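# Hand the bar to the other gripper, holding its red end

## Task

Move the bar from the gripper that holds it into the opposite gripper without setting it down at any point. At the end, only that receiving gripper may be holding the bar, and its grip must be on the bar's red end.

## Robot and tools

Robot: two UR-type arms, left_arm and right_arm, each with a two-finger Robotiq 85 mm gripper and a wrist camera. Cameras: cam_low (fixed, 504x504), cam_left_wrist and cam_right_wrist (672x504 each).

Frames: the scene frame has its origin at table-top height, midway between the arms. +z is up, +x points out over the table, and left_arm sits on the +y side. Camera image sides do not match arm names. Actual bases: left_arm at (-0.018, +0.393, 0) m, right_arm at (-0.007, -0.472, 0) m, both nearly unrotated. Each arm reports its hand pose, velocities and Hand target in its own base frame, and its offsets run along its own base axes. Rotation happens about the Hand target's position. Gripper axes: the fingers point along +z, they open and close along y, and a block sticks out about 10 cm toward +x. end_effector_position is the point between the closed pads. Fingertips reach about 19 mm past it when closed and 6 mm when open.

execute_actions(actions, cameras): actions is a list of actions. Each action is up to 15 rows, and each row is one 1/30 s step; if fewer rows are given, the last one is held to fill 15 steps. Every row is a single list of 18 numbers in [-1, 1] covering both arms: left dx, dy, dz, rx, ry, rz, left gripper position, force_limit, speed, then the same nine for the right arm. dx..rz are offsets, not poses. They count from the arm's Hand target as it was when the action began, and every row counts from that same start, not from the row before it. 1.0 equals 0.6 m or 180 degrees. rx, ry, rz form one rotation vector. Sending six zeros re-requests the current Hand target. Each action lasts 0.5 s. Images are returned only when actions is empty or when cameras names them.

Gripper numbers are absolute settings, not offsets. position: +1 is fully open (85 mm), about -0.8 is where the pads meet, and -1 means close until blocked. force_limit runs from -1 (soft, about 30 N per pad after a slow close) to +1 (about 100 N); a fast close from wider than the object grips harder. speed: -1 is about 20 mm/s, 0 about 85 mm/s, +1 about 150 mm/s. All three start at +1. To leave a gripper unchanged, repeat the last numbers you sent, because a 0 counts as a real command. A new force_limit or speed only takes effect once position changes by 0.01 or more.

move(target, speed, blend, stop_force, zero, blocking, cameras): this drives straight-line paths. target is either one 18-number row in the same layout and scale as above, or a list of up to 15 such rows. Each row is an offset from the Hand targets at the start of the move, not from the row before it. speed is in m/s, from 0.002 to 3.6, default 0.25; turning is limited to twice that in rad/s. It can be one number or one per target. blend is in m and rounds corners in a list. stop_force is in N, from 3 to 120, shared by both arms; an arm's path ends when its wrist sensor feels that much push against its motion. Do not rely on it while the gripper is rotating. Leave it out when backing off a contact. zero (default true) re-zeroes the sensor first. blocking=false returns after about 0.5 s while the motion continues, and it cannot be combined with stop_force. Paths do not avoid obstacles or the other arm, and they can lag or overshoot when fast. The result adds a move: line giving how it ended (done, off_target, moving, held, fault) and which limits acted; limits=paced means the pose was clipped.

wait(seconds 0-10): the robot keeps its last commands. stop(): brakes a running move; the fingers keep moving. zoom_image(camera, region=[x0,y0,x1,y1] in pixels, at most 504x504): returns an enlarged view of the latest image. zero_wrist_force(arm): tares that arm's sensor. read_manual(section): licence text only. finished_scene(scene): ends the current scene, giving its number. It is final, so call it only once the bar sits in the receiving gripper alone, held at the red end, and is steady.

Results: Hand target is the last commanded pose after clipping, and the next offsets start from it. The gripper often stops slightly short of it; send the missing distance as an offset. object_status: 0 moving, 1 blocked while opening, 2 blocked while closing (a real grip), 3 reached the requested position or pads together. position_measured is in counts: 3 open, about 78 = 60 mm, 130 = 40 mm, 180 = 20 mm, 230 = pads meeting. Wrist force and torque are given in the gripper's own axes, with a third line showing the peak since the last reading. Joint torques include the arm's own weight. A MOTOR HOT line warns of heating; at 85 °C an OVER-TEMPERATURE FAULT brakes the arm for 30-60 s.

Limits and hazards: each step, commanded orientation is clipped to within 32 degrees of the measured one. A clearance check holds back commands that would bring the two arms too close, but the fingers of the two grippers are allowed to meet. The fingers can still close onto the other arm, and gripping the other gripper's fingers counts as a press between the arms. Any moderate hit between the arms can fail the scene. An outside force of about 150 N (±25), or joint contact torque reaching its limit (wrist joints about 18-21 N m), stops that arm for 10 s. Arms are stiff, so aiming even slightly past a firm contact can trigger this. Avoid dropping the bar, releasing it while it moves, letting anything fall off the table, fast swings with the load, squeezing hard on something still resting on a surface, and paths close to an arm's own base. For the handover, close the receiving gripper on the red end and check for status 2 before opening the first gripper, then move that gripper clear.

Each tool is called after ">>>" as name([rows], argument=value, ...), one row to a line, values as JSON.

## Session

>>> execute_actions(actions=[])

Scene clock: 0.00 s.
left_arm: end_effector_position=(+0.4290, +0.0000, +0.2026) position_measured=3 object_status=3 end_effector_quat_wxyz=(+0.000, +0.000, +1.000, +0.000) | right_arm: end_effector_position=(+0.5225, +0.4171, +0.1878) position_measured=157 object_status=2 end_effector_quat_wxyz=(-0.110, -0.122, +0.983, +0.080)
Joint positions: left_arm=[-0.316 -1.723 2.042 -1.89 -1.571 -0.316] | right_arm=[3.916 -2.073 -1.305 -1.415 1.832 0.516]
Joint velocities: within noise
Joint torques (N m): no reading
Wrist force (N): no reading
Wrist torque (N m): no reading
Wrist force, peak (N): no reading
Hand target: left_arm +0.4290, +0.0000, +0.2026; +0.000, +0.000, +1.000, +0.000 | right_arm +0.5224, +0.4171, +0.1878; -0.110, -0.122, +0.983, +0.080
Tool commands: left_gripper/position=+1.0 left_gripper/force_limit=+1.0 left_gripper/speed=+1.0 right_gripper/position=-0.364706 right_gripper/force_limit=+1.0 right_gripper/speed=-1.0

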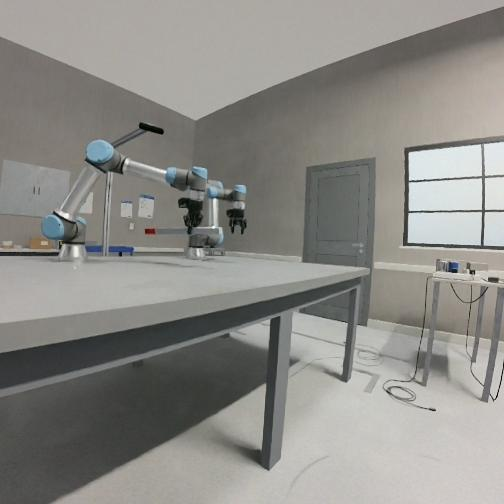

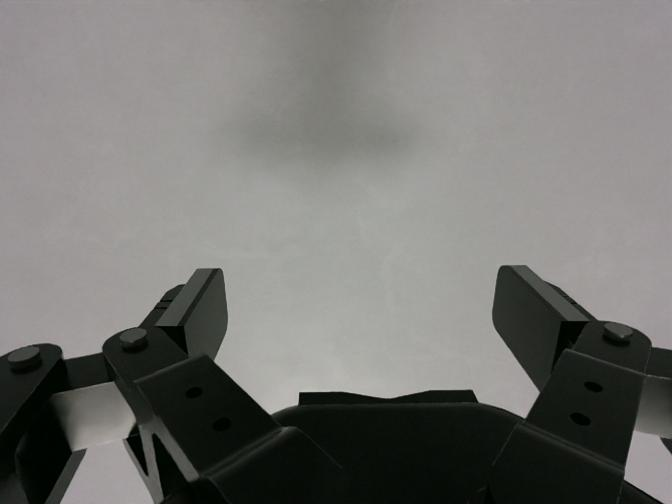

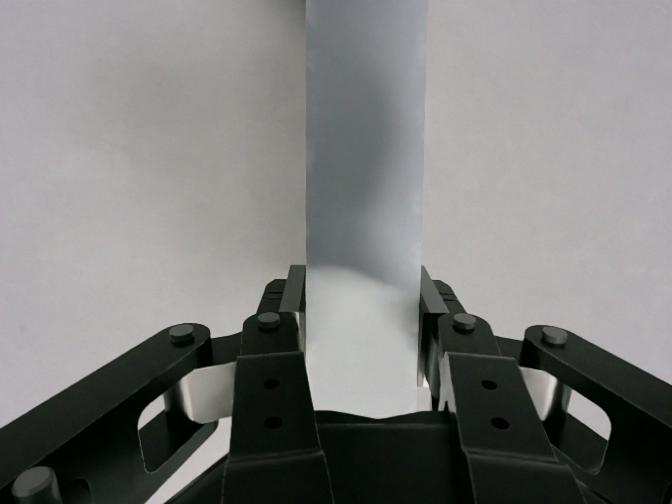

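>>> zoom_image(camera="cam_low", region=[40, 110, 270, 270])

>>> zoom_image(camera="cam_low", region=[135, 180, 255, 265])

>>> zoom_image(camera="cam_right_wrist", region=[200, 0, 540, 440])

Scaled by 2.191.

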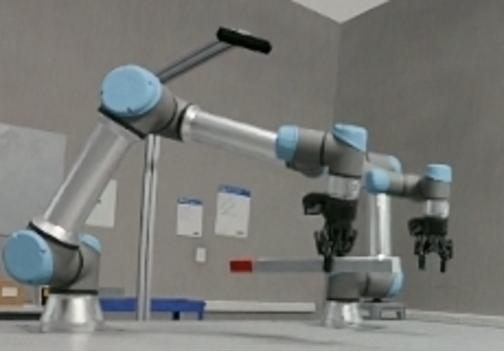

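Scaled by 4.200.

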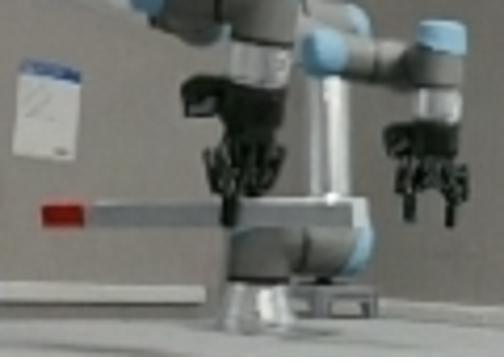

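Scaled by 1.145.

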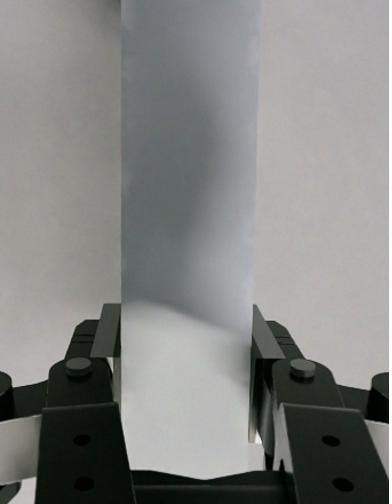

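>>> move(target=[0.065,-0.368,0.167,0,0,-0.4167,1,1,1, 0,0,0,-0.0555,0.0346,-0.4985,-0.364706,1,-1], speed=0.45, cameras=["all"])

Scene clock: 4.17 s.
left_arm: end_effector_position=(+0.4680, -0.2208, +0.3028) position_measured=3 object_status=3 end_effector_quat_wxyz=(+0.000, +0.609, +0.793, +0.000) | right_arm: end_effector_position=(+0.5225, +0.4171, +0.1878) position_measured=157 object_status=2 end_effector_quat_wxyz=(-0.079, +0.619, +0.779, +0.063)
Joint positions: left_arm=[-0.701 -1.549 1.62 -1.641 -1.571 0.608] | right_arm=[3.951 -1.966 -1.503 -1.13 1.739 2.161]
Joint torques (N m): left_arm=[-5.39 -15.37 -35.99 -0.48 -1.34 1.35] | right_arm=[7.37 63.19 10.19 7.41 -0.82 1.75]
Wrist force (N): left_arm=[-0.1 0.0 -0.2] | right_arm=[-0.2 1.1 -0.4]
Wrist torque (N m): left_arm=[-0.01 0.04 -0.01] | right_arm=[0.08 0.17 0.03]
Wrist force, peak (N): left_arm=[0.8 3.4 0.4] | right_arm=[-1.9 0.3 -0.7]
Hand target: left_arm +0.4680, -0.2208, +0.3028; +0.000, +0.609, +0.793, +0.000 | right_arm +0.5224, +0.4171, +0.1878; -0.079, +0.619, +0.779, +0.063
Off the commanded pose: left_arm 0.000 m, 0 deg | right_arm 0.000 m, 0 deg.
move: done

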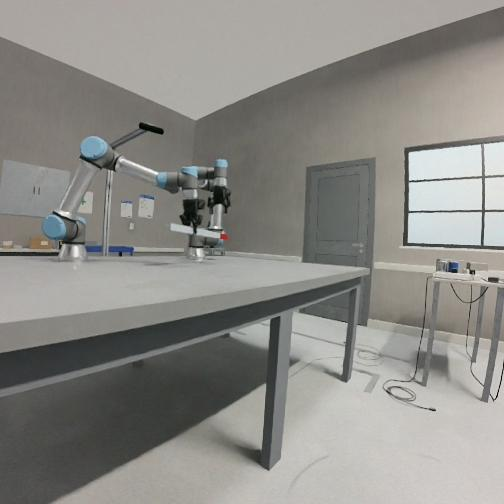

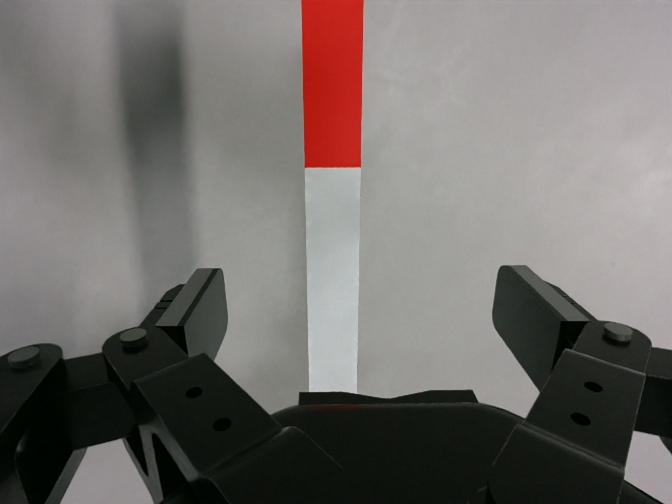

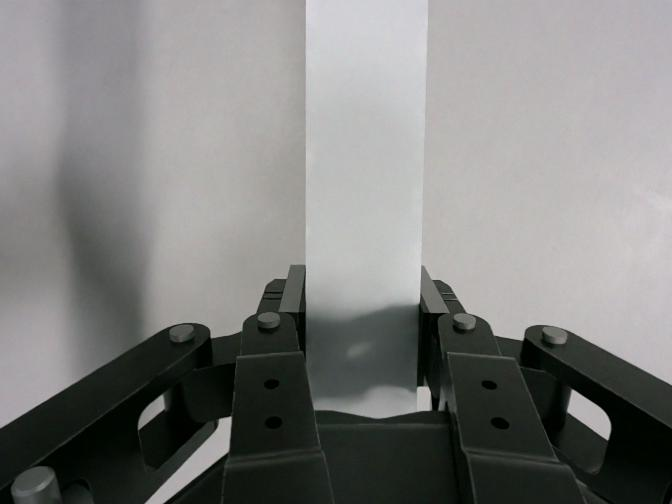

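>>> move(target=[-0.0418,0.0888,-0.0833,0,0,0,1,1,1, 0,0,0,0,0,0,-0.364706,1,-1], speed=0.2, cameras=["cam_left_wrist","cam_low"])

>>> zoom_image(camera="cam_low", region=[150, 140, 260, 265])

Scene clock: 5.77 s.
left_arm: end_effector_position=(+0.4429, -0.1676, +0.2529) position_measured=3 object_status=3 end_effector_quat_wxyz=(+0.000, +0.609, +0.793, +0.000) | right_arm: end_effector_position=(+0.5224, +0.4171, +0.1878) position_measured=157 object_status=2 end_effector_quat_wxyz=(-0.079, +0.619, +0.779, +0.063)
Joint positions: left_arm=[-0.647 -1.641 1.838 -1.767 -1.571 0.662] | right_arm=[3.951 -1.966 -1.504 -1.13 1.739 2.161]
Joint torques (N m): left_arm=[6.76 -35.32 -10.86 -4.42 1.74 1.42] | right_arm=[7.79 64.11 10.17 7.37 -0.56 1.36]
Wrist force (N): left_arm=[0.1 -0.2 0.1] | right_arm=[-0.3 0.7 -0.4]
Wrist torque (N m): left_arm=[-0.03 0.03 0.02] | right_arm=[0.03 0.18 0.04]
Wrist force, peak (N): left_arm=[-3.5 -1.5 -1.1] | right_arm=[0.0 1.2 -0.2]
Hand target: left_arm +0.4429, -0.1675, +0.2528; +0.000, +0.609, +0.793, +0.000 | right_arm +0.5224, +0.4171, +0.1878; -0.079, +0.619, +0.779, +0.063
Off the commanded pose: left_arm 0.000 m, 0 deg | right_arm 0.000 m, 0 deg.
move: done
Images, in order (width x height): cam_low 504x504, cam_left_wrist 672x504.

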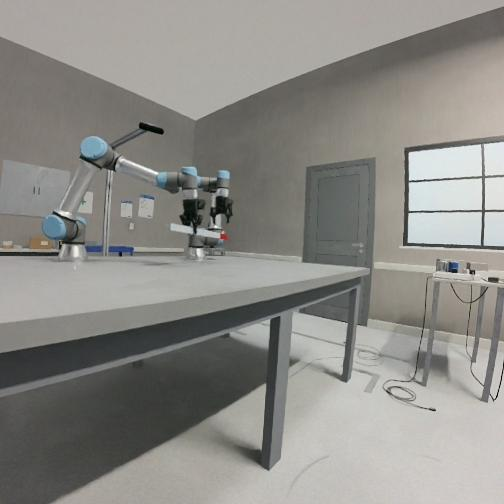

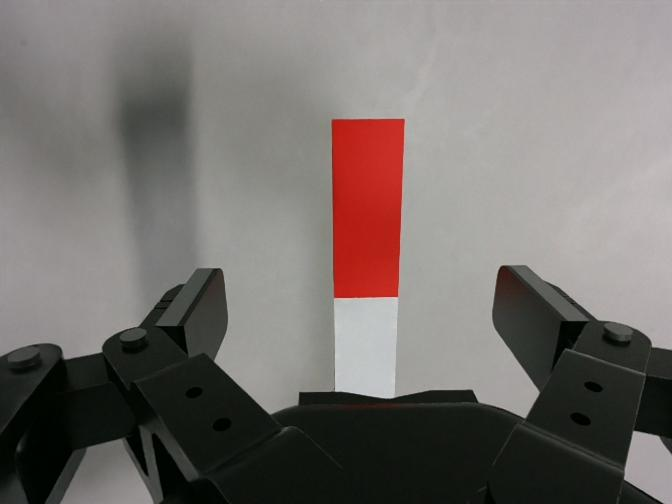

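Scaled by 4.032.

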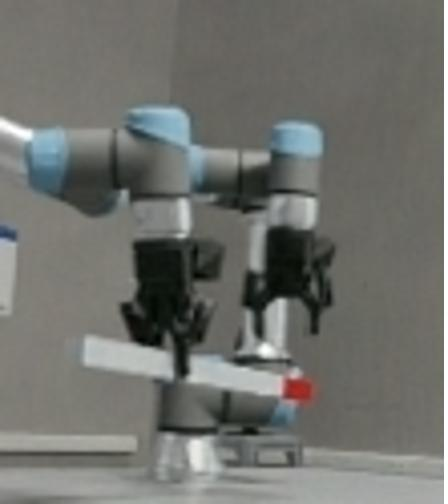

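>>> move(target=[0,0,-0.105,0,0,0,1,1,1, 0,0,0,0,0,0,-0.364706,1,-1], speed=0.15, cameras=["cam_left_wrist","cam_low"])

>>> zoom_image(camera="cam_low", region=[160, 160, 250, 255])

Scene clock: 7.37 s.
left_arm: end_effector_position=(+0.4429, -0.1676, +0.1899) position_measured=3 object_status=3 end_effector_quat_wxyz=(+0.000, +0.609, +0.793, +0.000) | right_arm: end_effector_position=(+0.5224, +0.4171, +0.1878) position_measured=157 object_status=2 end_effector_quat_wxyz=(-0.079, +0.619, +0.779, +0.063)
Joint positions: left_arm=[-0.647 -1.598 1.964 -1.937 -1.571 0.662] | right_arm=[3.951 -1.966 -1.504 -1.13 1.739 2.161]
Joint torques (N m): left_arm=[3.96 -11.32 -8.53 -4.17 -0.82 0.66] | right_arm=[6.66 65.08 8.57 7.26 -0.52 1.25]
Wrist force (N): left_arm=[-0.6 0.1 0.0] | right_arm=[-0.2 1.1 -0.4]
Wrist torque (N m): left_arm=[0.02 0.11 0.00] | right_arm=[0.07 0.16 0.04]
Wrist force, peak (N): left_arm=[-0.1 -0.1 -1.7] | right_arm=[-0.2 1.1 -0.4]
Hand target: left_arm +0.4429, -0.1675, +0.1898; +0.000, +0.609, +0.793, +0.000 | right_arm +0.5224, +0.4171, +0.1878; -0.079, +0.619, +0.779, +0.063
Off the commanded pose: left_arm 0.000 m, 0 deg | right_arm 0.000 m, 0 deg.
move: done
Images, in order (width x height): cam_low 504x504, cam_left_wrist 672x504.

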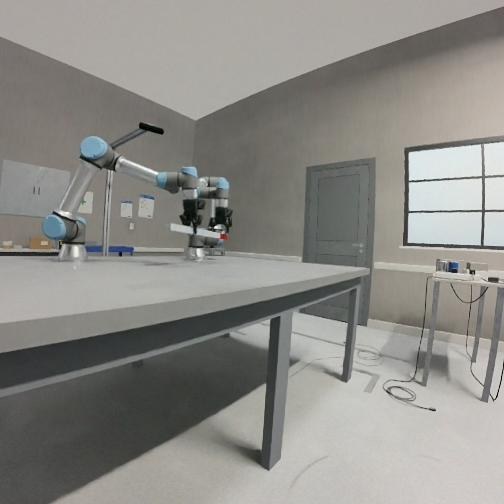

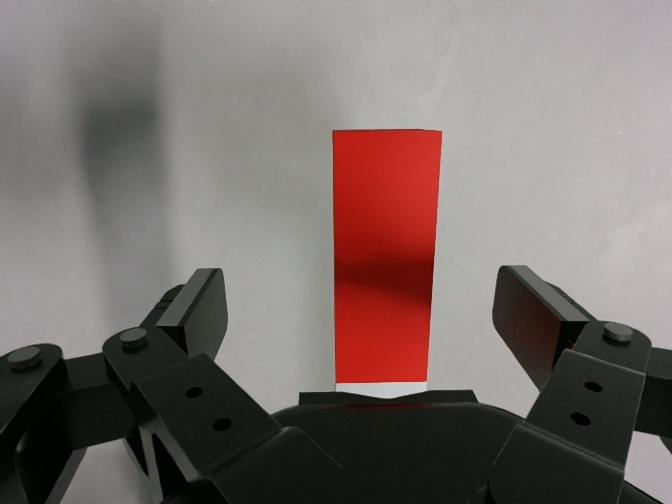

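Scaled by 5.305.

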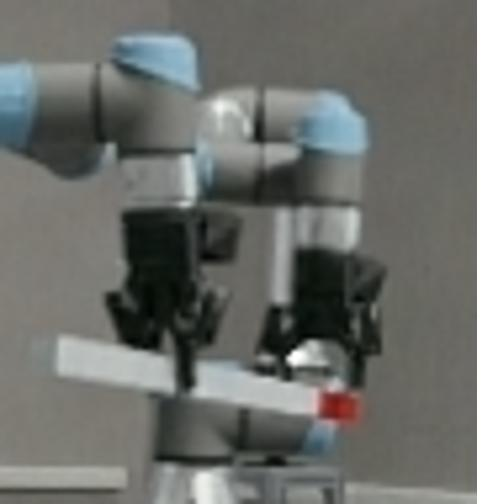

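>>> move(target=[0.0073,0.0157,-0.0283,0,0,0,0.25,1,0, 0,0,0,0,0,0,-0.364706,1,-1], speed=0.1, cameras=["cam_left_wrist","cam_low"])

>>> zoom_image(camera="cam_low", region=[160, 160, 250, 255])

Scene clock: 8.77 s.
left_arm: end_effector_position=(+0.4473, -0.1581, +0.1729) position_measured=98 object_status=0 end_effector_quat_wxyz=(+0.000, +0.609, +0.793, +0.000) | right_arm: end_effector_position=(+0.5224, +0.4171, +0.1878) position_measured=157 object_status=2 end_effector_quat_wxyz=(-0.079, +0.619, +0.779, +0.063)
Joint positions: left_arm=[-0.625 -1.579 1.993 -1.984 -1.571 0.684] | right_arm=[3.951 -1.966 -1.504 -1.13 1.739 2.161]
Joint torques (N m): left_arm=[6.62 -13.09 -8.35 -3.9 1.1 1.58] | right_arm=[6.71 64.02 9.89 7.33 -0.6 1.51]
Wrist force (N): left_arm=[0.0 0.0 -0.2] | right_arm=[-0.1 0.8 -0.3]
Wrist torque (N m): left_arm=[0.00 0.01 0.03] | right_arm=[0.04 0.15 0.03]
Wrist force, peak (N): left_arm=[-0.9 -0.1 -0.3] | right_arm=[-0.1 1.2 -0.5]
Hand target: left_arm +0.4473, -0.1581, +0.1729; +0.000, +0.609, +0.793, +0.000 | right_arm +0.5224, +0.4171, +0.1878; -0.079, +0.619, +0.779, +0.063
Off the commanded pose: left_arm 0.000 m, 0 deg | right_arm 0.000 m, 0 deg.
move: done
Images, in order (width x height): cam_low 504x504, cam_left_wrist 672x504.

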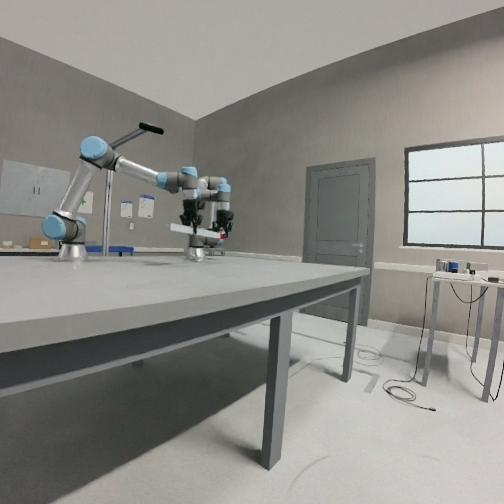

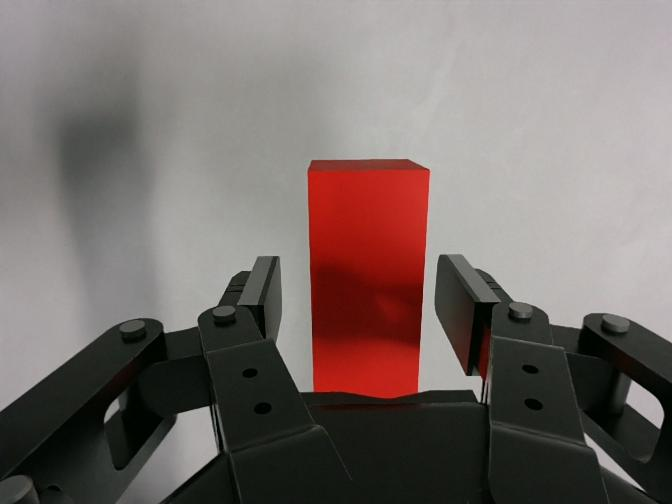

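Scaled by 5.305.

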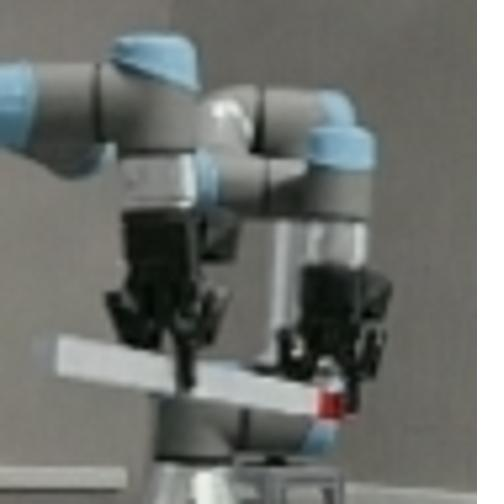

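>>> move([
  [0.0032,0.0008,0,0,0,0,0.25,1,0, 0,0,0,0,0,0,-0.364706,1,-1],
  [0.0032,0.0008,0,0,0,0,-1,1,-1, 0,0,0,0,0,0,-0.364706,1,-1],
], speed=0.1, cameras=["cam_left_wrist"])

Scene clock: 11.20 s.
left_arm: end_effector_position=(+0.4492, -0.1576, +0.1729) position_measured=157 object_status=0 end_effector_quat_wxyz=(+0.000, +0.609, +0.793, +0.000) | right_arm: end_effector_position=(+0.5225, +0.4171, +0.1878) position_measured=157 object_status=2 end_effector_quat_wxyz=(-0.079, +0.619, +0.779, +0.063)
Joint positions: left_arm=[-0.621 -1.575 1.989 -1.984 -1.571 0.688] | right_arm=[3.951 -1.966 -1.504 -1.13 1.739 2.161]
Joint torques (N m): left_arm=[6.5 -11.26 -34.06 -3.59 1.16 0.6] | right_arm=[7.56 64.96 9.94 6.39 0.98 -0.27]
Wrist force (N): left_arm=[0.8 -1.2 -1.2] | right_arm=[-1.0 2.5 0.7]
Wrist torque (N m): left_arm=[0.27 -0.09 0.22] | right_arm=[-0.24 -0.08 0.19]
Wrist force, peak (N): left_arm=[0.7 -1.3 -1.2] | right_arm=[-1.0 2.6 0.4]
Hand target: left_arm +0.4492, -0.1576, +0.1729; +0.000, +0.609, +0.793, +0.000 | right_arm +0.5224, +0.4171, +0.1878; -0.079, +0.619, +0.779, +0.063
Off the commanded pose: left_arm 0.000 m, 0 deg | right_arm 0.000 m, 0 deg.
move: done
Images, in order (width x height): cam_left_wrist 672x504.

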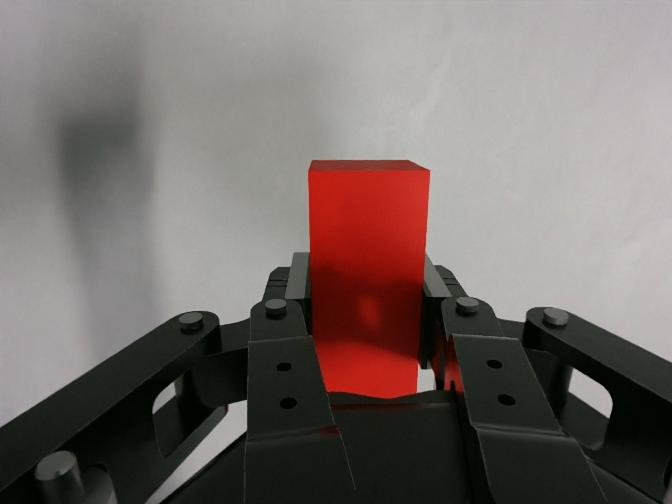

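>>> wait(seconds=0.2)

>>> move(target=[0,0,0,0,0,0,-1,1,-1, 0,0,0,0,0,0,0.6,1,-0.7], cameras=["cam_left_wrist","cam_low"])

>>> zoom_image(camera="cam_low", region=[160, 160, 250, 255])

Scene clock: 11.57 s.
left_arm: end_effector_position=(+0.4492, -0.1576, +0.1729) position_measured=157 object_status=2 end_effector_quat_wxyz=(+0.000, +0.609, +0.793, +0.000) | right_arm: end_effector_position=(+0.5225, +0.4171, +0.1878) position_measured=157 object_status=2 end_effector_quat_wxyz=(-0.079, +0.619, +0.779, +0.063)
Joint positions: left_arm=[-0.621 -1.575 1.989 -1.984 -1.571 0.688] | right_arm=[3.951 -1.966 -1.504 -1.13 1.739 2.161]
Joint torques (N m): left_arm=[6.16 -11.58 -33.56 -3.59 1.26 -0.04] | right_arm=[7.2 64.08 10.84 5.88 1.25 -1.17]
Wrist force (N): left_arm=[0.6 -1.3 -1.3] | right_arm=[-1.0 2.3 0.6]
Wrist torque (N m): left_arm=[0.26 -0.07 0.22] | right_arm=[-0.27 -0.07 0.19]
Wrist force, peak (N): left_arm=[0.8 -1.3 -1.4] | right_arm=[-0.9 2.5 0.5]
Hand target: left_arm +0.4492, -0.1576, +0.1729; +0.000, +0.609, +0.793, +0.000 | right_arm +0.5224, +0.4171, +0.1878; -0.079, +0.619, +0.779, +0.063
Tool commands: left_gripper/position=-1.0 left_gripper/force_limit=+1.0 left_gripper/speed=-1.0 right_gripper/position=-0.364706 right_gripper/force_limit=+1.0 right_gripper/speed=-1.0
Off the commanded pose: left_arm 0.000 m, 0 deg | right_arm 0.000 m, 0 deg.
wait: 0.20 s; at rest from the start

Scene clock: 12.87 s.
left_arm: end_effector_position=(+0.4492, -0.1576, +0.1728) position_measured=157 object_status=2 end_effector_quat_wxyz=(+0.000, +0.609, +0.793, +0.000) | right_arm: end_effector_position=(+0.5224, +0.4171, +0.1878) position_measured=53 object_status=0 end_effector_quat_wxyz=(-0.079, +0.619, +0.779, +0.063)
Joint positions: left_arm=[-0.621 -1.575 1.989 -1.984 -1.571 0.688] | right_arm=[3.951 -1.966 -1.504 -1.13 1.739 2.161]
Joint torques (N m): left_arm=[1.56 -27.7 -33.32 -2.92 1.18 -1.38] | right_arm=[3.16 40.57 10.57 3.93 1.3 -1.4]
Wrist force (N): left_arm=[-0.3 0.1 2.9] | right_arm=[0.3 0.8 -3.0]
Wrist torque (N m): left_arm=[0.01 0.74 0.02] | right_arm=[0.04 0.39 0.03]
Wrist force, peak (N): left_arm=[-1.0 -0.5 3.9] | right_arm=[0.4 0.9 -3.5]
Hand target: left_arm +0.4492, -0.1576, +0.1729; +0.000, +0.609, +0.793, +0.000 | right_arm +0.5224, +0.4171, +0.1878; -0.079, +0.619, +0.779, +0.063
Off the commanded pose: left_arm 0.000 m, 0 deg | right_arm 0.000 m, 0 deg.
move: done
Images, in order (width x height): cam_low 504x504, cam_left_wrist 672x504.

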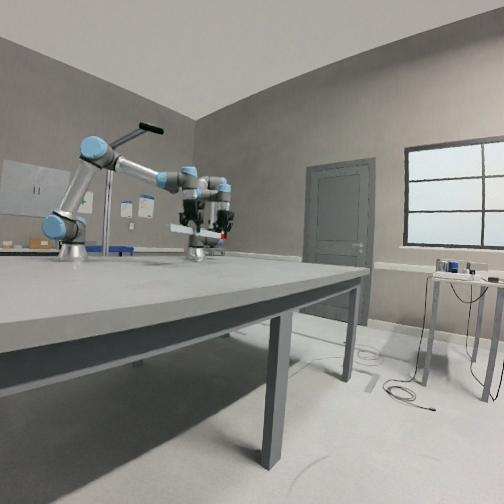

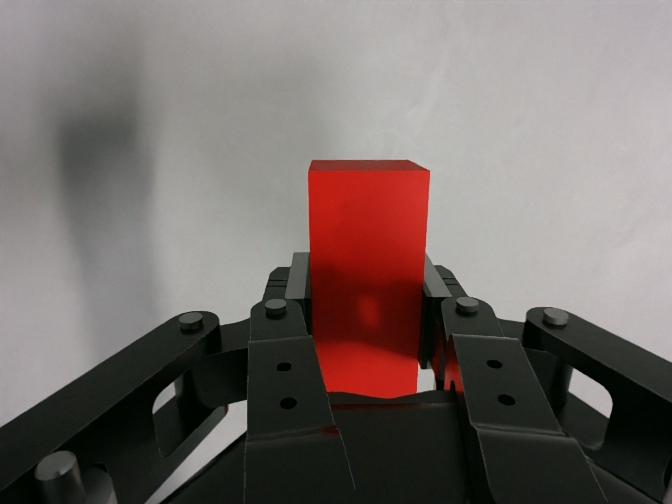

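Scaled by 5.305.

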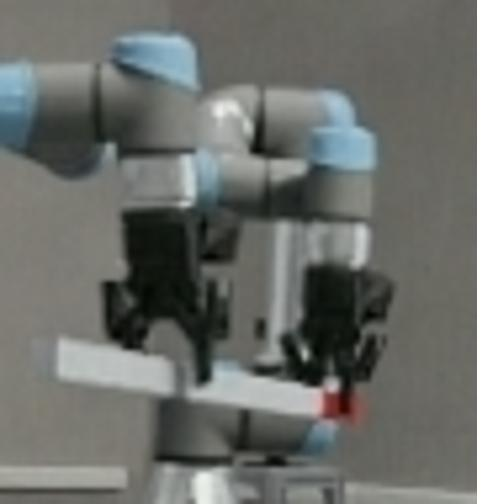

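>>> move(target=[0,0,0,0,0,0,-1,1,-1, 0,-0.03,0.14,0,0,0,0.6,1,-0.7], speed=0.3, cameras=["cam_low"])

>>> zoom_image(camera="cam_low", region=[160, 160, 250, 255])

Scene clock: 13.97 s.
left_arm: end_effector_position=(+0.4492, -0.1576, +0.1729) position_measured=157 object_status=2 end_effector_quat_wxyz=(+0.000, +0.609, +0.793, +0.000) | right_arm: end_effector_position=(+0.5224, +0.3991, +0.2717) position_measured=53 object_status=3 end_effector_quat_wxyz=(-0.079, +0.619, +0.779, +0.063)
Joint positions: left_arm=[-0.621 -1.575 1.989 -1.984 -1.571 0.688] | right_arm=[3.931 -1.897 -1.379 -1.328 1.742 2.141]
Joint torques (N m): left_arm=[-2.98 -38.12 -33.59 -2.4 1.2 -1.04] | right_arm=[-4.83 59.9 38.38 0.47 1.65 -1.52]
Wrist force (N): left_arm=[-0.2 0.3 3.1] | right_arm=[0.3 0.9 -3.3]
Wrist torque (N m): left_arm=[0.04 0.70 0.02] | right_arm=[0.04 0.38 0.12]
Wrist force, peak (N): left_arm=[-0.2 0.2 3.2] | right_arm=[0.2 0.8 -5.2]
Hand target: left_arm +0.4492, -0.1576, +0.1729; +0.000, +0.609, +0.793, +0.000 | right_arm +0.5224, +0.3991, +0.2718; -0.079, +0.619, +0.779, +0.063
Off the commanded pose: left_arm 0.000 m, 0 deg | right_arm 0.000 m, 0 deg.
move: done
Images, in order (width x height): cam_low 504x504.

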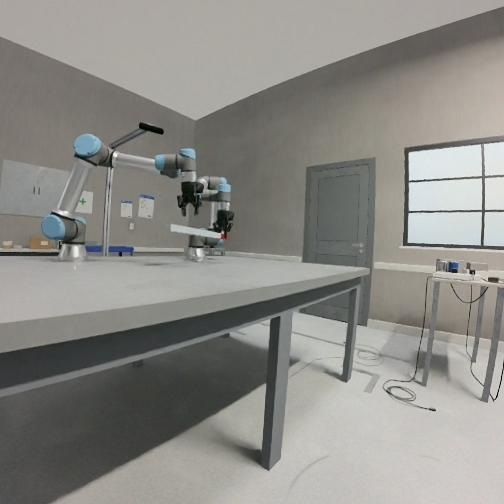

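Scaled by 5.305.

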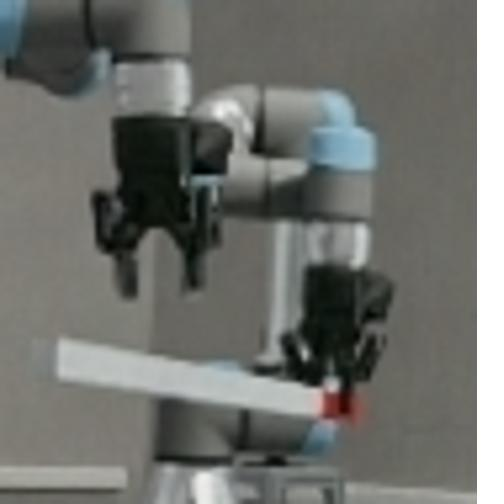

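>>> finished_scene(scene=1)

The scene is finished: the task was done.


## Next scene

The same job, from a new start.

>>> execute_actions(actions=[])

>>> zoom_image(camera="cam_low", region=[135, 165, 255, 265])

Scene clock: 0.00 s.
left_arm: end_effector_position=(+0.4290, +0.0000, +0.2026) position_measured=3 object_status=3 end_effector_quat_wxyz=(+0.000, +0.000, +1.000, +0.000) | right_arm: end_effector_position=(+0.3310, +0.3752, +0.2199) position_measured=182 object_status=2 end_effector_quat_wxyz=(+0.029, +0.973, +0.212, +0.091)
Joint positions: left_arm=[-0.316 -1.723 2.042 -1.89 -1.571 -0.316] | right_arm=[4.359 -1.526 -1.927 -1.209 1.386 3.925]
Joint velocities: within noise
Joint torques (N m): no reading
Wrist force (N): no reading
Wrist torque (N m): no reading
Wrist force, peak (N): no reading
Hand target: left_arm +0.4290, +0.0000, +0.2026; +0.000, +0.000, +1.000, +0.000 | right_arm +0.3310, +0.3752, +0.2199; +0.029, +0.973, +0.212, +0.091
Tool commands: left_gripper/position=+1.0 left_gripper/force_limit=+1.0 left_gripper/speed=+1.0 right_gripper/position=-0.568627 right_gripper/force_limit=+1.0 right_gripper/speed=-1.0

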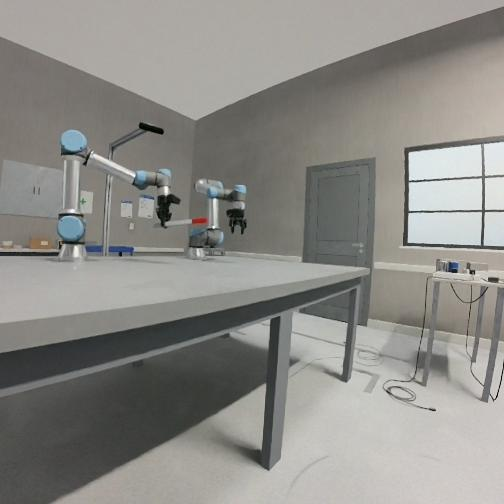

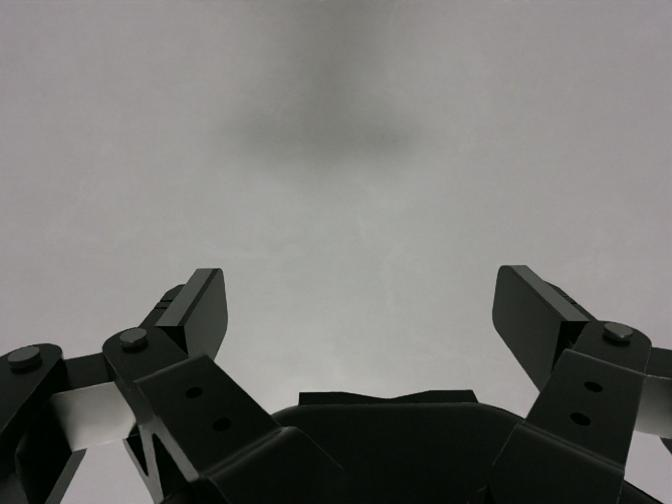

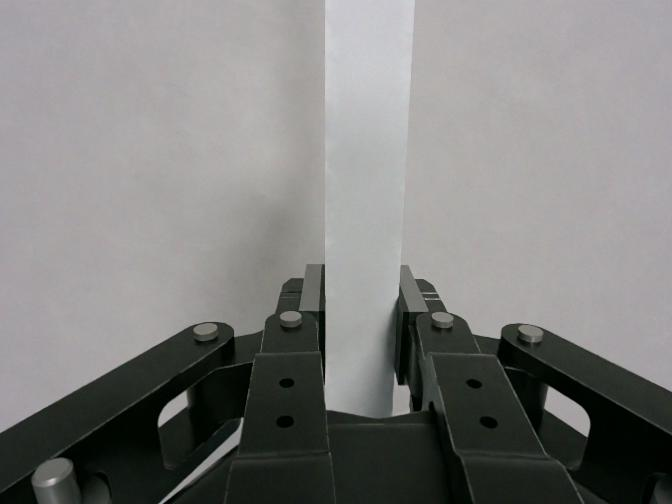

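Scaled by 4.200.

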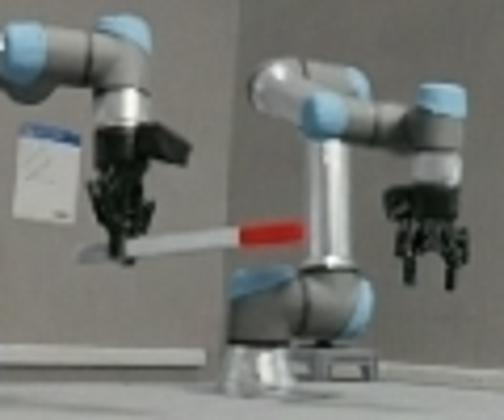

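>>> move(target=[-0.018,-0.368,0.228,0,0,-0.4167,1,1,1, 0.252,0.05,0,-0.0194,0.0467,0.4336,-0.568627,1,-1], speed=0.45, cameras=["all"])

>>> zoom_image(camera="cam_low", region=[135, 165, 255, 265])

Scene clock: 3.80 s.
left_arm: end_effector_position=(+0.4182, -0.2208, +0.3394) position_measured=3 object_status=3 end_effector_quat_wxyz=(+0.000, +0.609, +0.793, +0.000) | right_arm: end_effector_position=(+0.4821, +0.4052, +0.2199) position_measured=182 object_status=2 end_effector_quat_wxyz=(-0.022, +0.625, +0.780, +0.017)
Joint positions: left_arm=[-0.772 -1.66 1.633 -1.544 -1.571 0.537] | right_arm=[4.035 -1.879 -1.506 -1.294 1.616 2.245]
Joint torques (N m): left_arm=[-5.53 -10.28 -41.33 -0.65 -1.26 1.55] | right_arm=[-6.09 24.45 35.99 0.23 1.41 -1.63]
Wrist force (N): left_arm=[-0.1 0.0 0.0] | right_arm=[0.5 0.2 -0.6]
Wrist torque (N m): left_arm=[0.03 0.05 0.00] | right_arm=[0.01 -0.04 0.01]
Wrist force, peak (N): left_arm=[-0.2 2.2 0.3] | right_arm=[-1.5 -3.6 -1.4]
Hand target: left_arm +0.4182, -0.2208, +0.3394; +0.000, +0.609, +0.793, +0.000 | right_arm +0.4822, +0.4052, +0.2199; -0.022, +0.625, +0.780, +0.017
Off the commanded pose: left_arm 0.000 m, 0 deg | right_arm 0.000 m, 0 deg.
move: done

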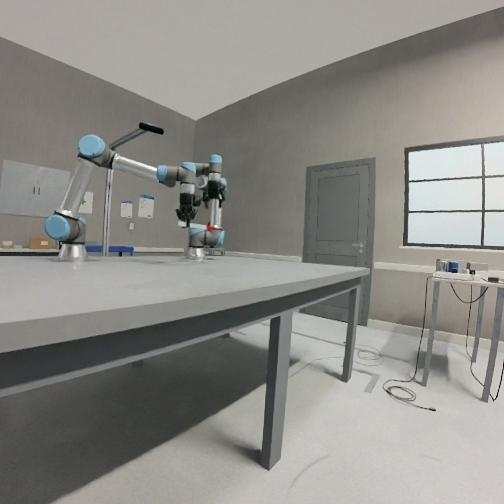

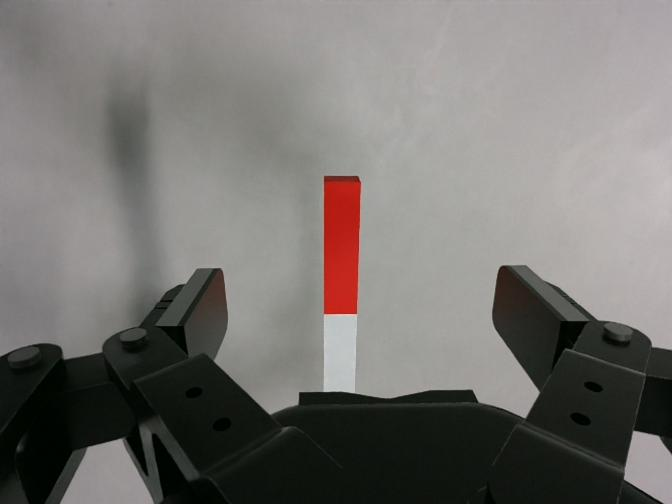

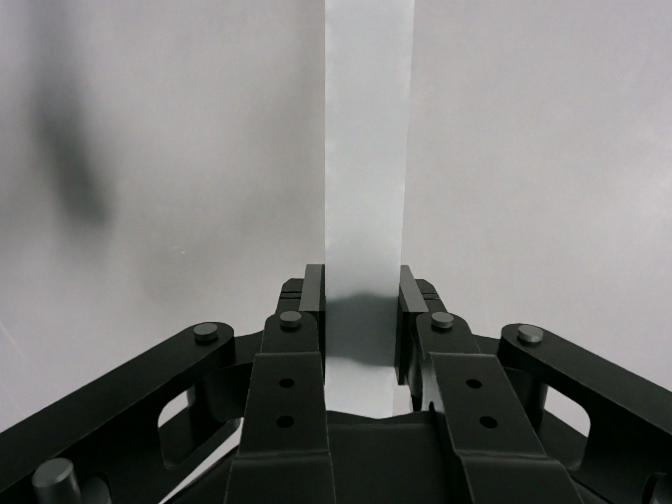

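Scaled by 4.200.

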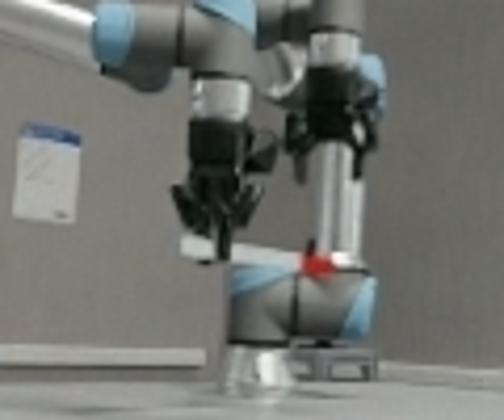

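>>> move(target=[0.0037,-0.0438,-0.174,0,0,0,1,1,1, 0,0,0,0,0,0,-0.568627,1,-1], speed=0.25, cameras=["cam_left_wrist"])

Scene clock: 5.30 s.
left_arm: end_effector_position=(+0.4204, -0.2471, +0.2351) position_measured=3 object_status=3 end_effector_quat_wxyz=(+0.000, +0.609, +0.793, +0.000) | right_arm: end_effector_position=(+0.4822, +0.4052, +0.2199) position_measured=182 object_status=2 end_effector_quat_wxyz=(-0.022, +0.625, +0.780, +0.017)
Joint positions: left_arm=[-0.808 -1.597 1.842 -1.816 -1.571 0.501] | right_arm=[4.035 -1.879 -1.506 -1.294 1.616 2.245]
Joint torques (N m): left_arm=[-5.82 -12.56 -9.05 -4.06 1.7 -1.73] | right_arm=[-6.37 25.45 36.03 0.18 1.56 -1.18]
Wrist force (N): left_arm=[-0.2 0.3 0.1] | right_arm=[0.4 0.2 -0.4]
Wrist torque (N m): left_arm=[0.06 0.03 0.06] | right_arm=[0.00 -0.02 0.01]
Wrist force, peak (N): left_arm=[-0.1 0.4 -2.2] | right_arm=[0.5 0.6 -0.6]
Hand target: left_arm +0.4204, -0.2471, +0.2350; +0.000, +0.609, +0.793, +0.000 | right_arm +0.4822, +0.4052, +0.2199; -0.022, +0.625, +0.780, +0.017
Off the commanded pose: left_arm 0.000 m, 0 deg | right_arm 0.000 m, 0 deg.
move: done
Images, in order (width x height): cam_left_wrist 672x504.

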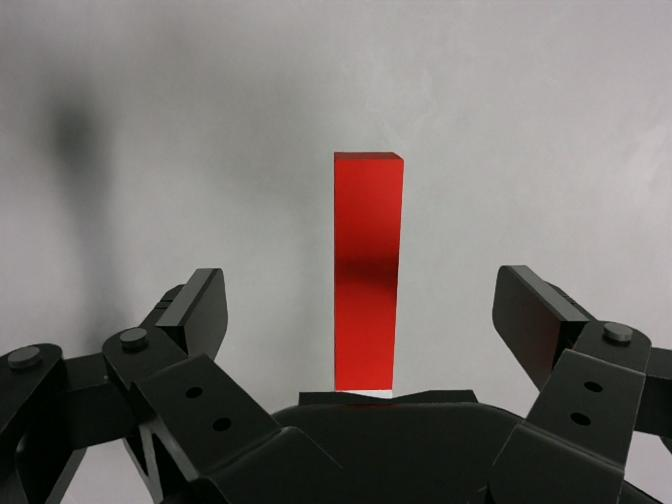

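>>> move([
  [0.0007,0.0088,-0.0367,0,0,0,0.05,1,0, 0,0,0,0,0,0,-0.568627,1,-1],
  [0.0007,0.0088,-0.0367,0,0,0,-1,1,-1, 0,0,0,0,0,0,-0.568627,1,-1],
], speed=0.1, cameras=["cam_left_wrist","cam_low"])

>>> wait(seconds=0.1)

>>> zoom_image(camera="cam_low", region=[160, 160, 250, 255])

Scene clock: 8.10 s.
left_arm: end_effector_position=(+0.4208, -0.2418, +0.2130) position_measured=182 object_status=0 end_effector_quat_wxyz=(+0.000, +0.609, +0.793, +0.000) | right_arm: end_effector_position=(+0.4821, +0.4052, +0.2199) position_measured=182 object_status=2 end_effector_quat_wxyz=(-0.022, +0.625, +0.780, +0.017)
Joint positions: left_arm=[-0.8 -1.588 1.892 -1.875 -1.571 0.509] | right_arm=[4.035 -1.879 -1.506 -1.294 1.616 2.245]
Joint torques (N m): left_arm=[4.77 -11.09 -9.15 -2.68 0.5 1.02] | right_arm=[-4.98 26.67 37.32 2.48 0.69 0.65]
Wrist force (N): left_arm=[-0.1 3.5 -0.8] | right_arm=[0.8 -3.1 0.7]
Wrist torque (N m): left_arm=[0.34 -0.08 -0.31] | right_arm=[-0.24 -0.16 -0.37]
Wrist force, peak (N): left_arm=[0.0 3.7 -0.7] | right_arm=[0.9 -3.3 0.0]
Hand target: left_arm +0.4208, -0.2418, +0.2130; +0.000, +0.609, +0.793, +0.000 | right_arm +0.4822, +0.4052, +0.2199; -0.022, +0.625, +0.780, +0.017
Off the commanded pose: left_arm 0.000 m, 0 deg | right_arm 0.000 m, 0 deg.
move: done
Images, in order (width x height): cam_low 504x504, cam_left_wrist 672x504.

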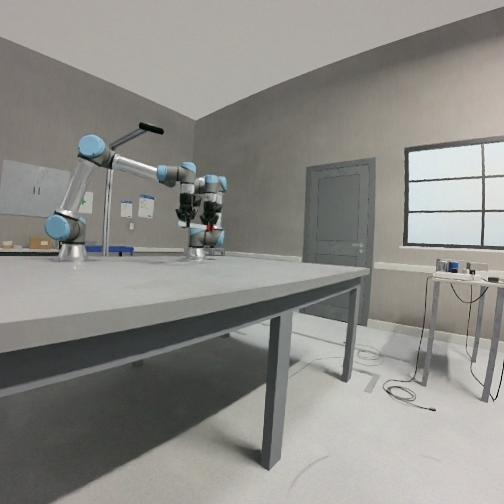

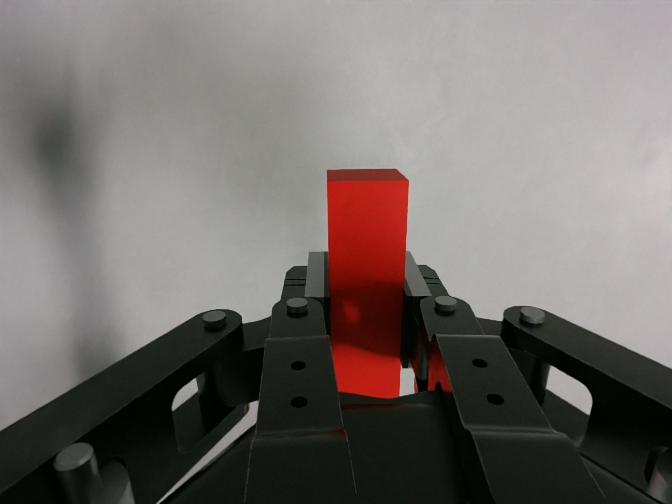

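Scene clock: 8.20 s.
left_arm: end_effector_position=(+0.4208, -0.2418, +0.2130) position_measured=182 object_status=0 end_effector_quat_wxyz=(+0.000, +0.609, +0.793, +0.000) | right_arm: end_effector_position=(+0.4821, +0.4052, +0.2199) position_measured=182 object_status=2 end_effector_quat_wxyz=(-0.022, +0.625, +0.780, +0.017)
Joint positions: left_arm=[-0.8 -1.588 1.892 -1.875 -1.571 0.509] | right_arm=[4.035 -1.879 -1.506 -1.294 1.616 2.245]
Joint torques (N m): left_arm=[5.17 -12.13 -9.69 -2.54 0.35 1.08] | right_arm=[-4.85 24.36 37.61 2.87 0.66 0.87]
Wrist force (N): left_arm=[0.0 3.5 -1.0] | right_arm=[0.8 -3.1 0.4]
Wrist torque (N m): left_arm=[0.35 -0.10 -0.31] | right_arm=[-0.23 -0.17 -0.37]
Wrist force, peak (N): left_arm=[0.1 3.5 -1.2] | right_arm=[0.9 -3.3 0.2]
Hand target: left_arm +0.4208, -0.2418, +0.2130; +0.000, +0.609, +0.793, +0.000 | right_arm +0.4822, +0.4052, +0.2199; -0.022, +0.625, +0.780, +0.017
Tool commands: left_gripper/position=-1.0 left_gripper/force_limit=+1.0 left_gripper/speed=-1.0 right_gripper/position=-0.568627 right_gripper/force_limit=+1.0 right_gripper/speed=-1.0
Off the commanded pose: left_arm 0.000 m, 0 deg | right_arm 0.000 m, 0 deg.
wait: 0.10 s; no rest

Scaled by 5.305.
This view is cut from an older image: the scene may have changed since it was taken.

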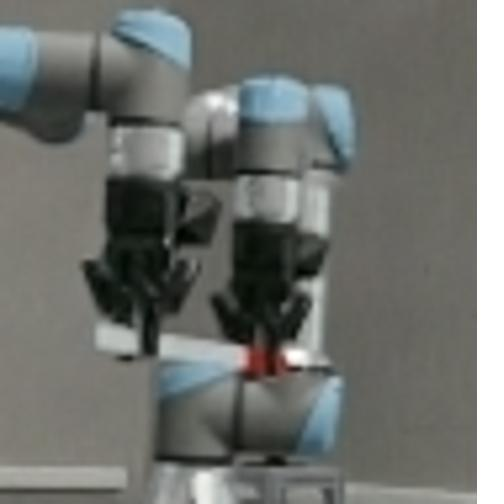

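Gripped at 182. Open the right and retreat.

>>> wait(seconds=0.15)

>>> move([
  [0,0,0,0,0,0,-1,1,-1, 0,0,0,0,0,0,0.4,1,-0.5],
  [0,0,0,0,0,0,-1,1,-1, 0,-0.02,0.12,0,0,0,0.4,1,-0.5],
], speed=0.3, cameras=["cam_left_wrist","cam_low"])

>>> zoom_image(camera="cam_low", region=[160, 160, 250, 255])

Scene clock: 8.47 s.
left_arm: end_effector_position=(+0.4208, -0.2418, +0.2130) position_measured=182 object_status=2 end_effector_quat_wxyz=(+0.000, +0.609, +0.793, +0.000) | right_arm: end_effector_position=(+0.4821, +0.4052, +0.2199) position_measured=182 object_status=2 end_effector_quat_wxyz=(-0.022, +0.625, +0.780, +0.017)
Joint positions: left_arm=[-0.8 -1.588 1.892 -1.875 -1.571 0.509] | right_arm=[4.035 -1.879 -1.506 -1.294 1.616 2.245]
Joint torques (N m): left_arm=[4.89 -12.27 -9.22 -1.68 0.49 1.12] | right_arm=[-5.3 25.26 36.78 3.82 0.12 1.19]
Wrist force (N): left_arm=[-0.1 3.6 -1.1] | right_arm=[1.0 -3.3 0.3]
Wrist torque (N m): left_arm=[0.37 -0.09 -0.30] | right_arm=[-0.26 -0.20 -0.37]
Wrist force, peak (N): left_arm=[-0.1 3.6 -1.1] | right_arm=[0.7 -3.3 0.8]
Hand target: left_arm +0.4208, -0.2418, +0.2130; +0.000, +0.609, +0.793, +0.000 | right_arm +0.4822, +0.4052, +0.2199; -0.022, +0.625, +0.780, +0.017
Tool commands: left_gripper/position=-1.0 left_gripper/force_limit=+1.0 left_gripper/speed=-1.0 right_gripper/position=-0.568627 right_gripper/force_limit=+1.0 right_gripper/speed=-1.0
Off the commanded pose: left_arm 0.000 m, 0 deg | right_arm 0.000 m, 0 deg.
wait: 0.17 s; at rest by 0.07 s

Scene clock: 10.47 s.
left_arm: end_effector_position=(+0.4208, -0.2418, +0.2130) position_measured=182 object_status=2 end_effector_quat_wxyz=(+0.000, +0.609, +0.793, +0.000) | right_arm: end_effector_position=(+0.4821, +0.3932, +0.2918) position_measured=78 object_status=3 end_effector_quat_wxyz=(-0.022, +0.625, +0.780, +0.017)
Joint positions: left_arm=[-0.8 -1.588 1.892 -1.875 -1.571 0.509] | right_arm=[4.023 -1.834 -1.378 -1.467 1.616 2.232]
Joint torques (N m): left_arm=[5.81 -19.24 -12.94 -0.99 -1.07 1.2] | right_arm=[-4.81 56.44 38.09 0.21 1.19 -1.48]
Wrist force (N): left_arm=[0.3 0.1 1.0] | right_arm=[0.6 0.3 -1.4]
Wrist torque (N m): left_arm=[0.04 0.06 0.06] | right_arm=[0.00 0.04 0.00]
Wrist force, peak (N): left_arm=[-0.2 3.6 -1.0] | right_arm=[0.7 -3.1 0.4]
Hand target: left_arm +0.4208, -0.2418, +0.2130; +0.000, +0.609, +0.793, +0.000 | right_arm +0.4822, +0.3932, +0.2919; -0.022, +0.625, +0.780, +0.017
Off the commanded pose: left_arm 0.000 m, 0 deg | right_arm 0.000 m, 0 deg.
move: done
Images, in order (width x height): cam_low 504x504, cam_left_wrist 672x504.

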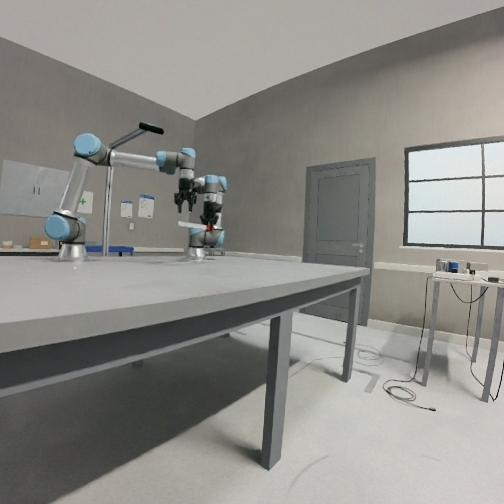

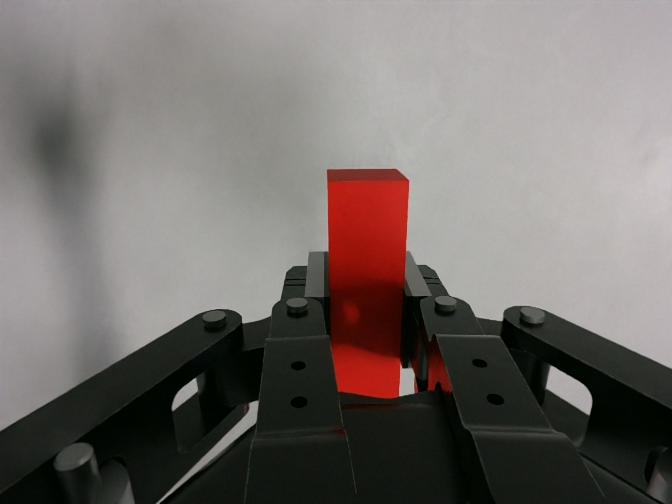

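Scaled by 5.305.

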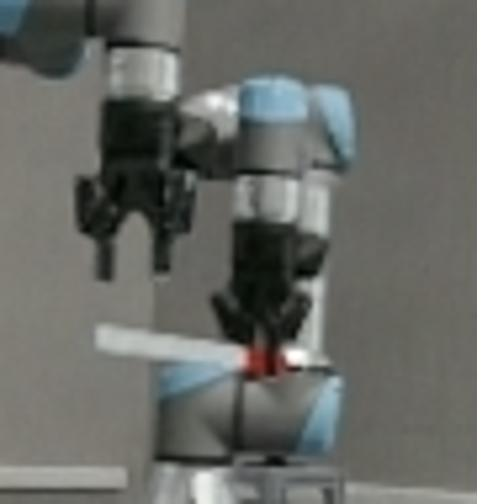

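>>> finished_scene(scene=2)

The scene is finished: the task was done.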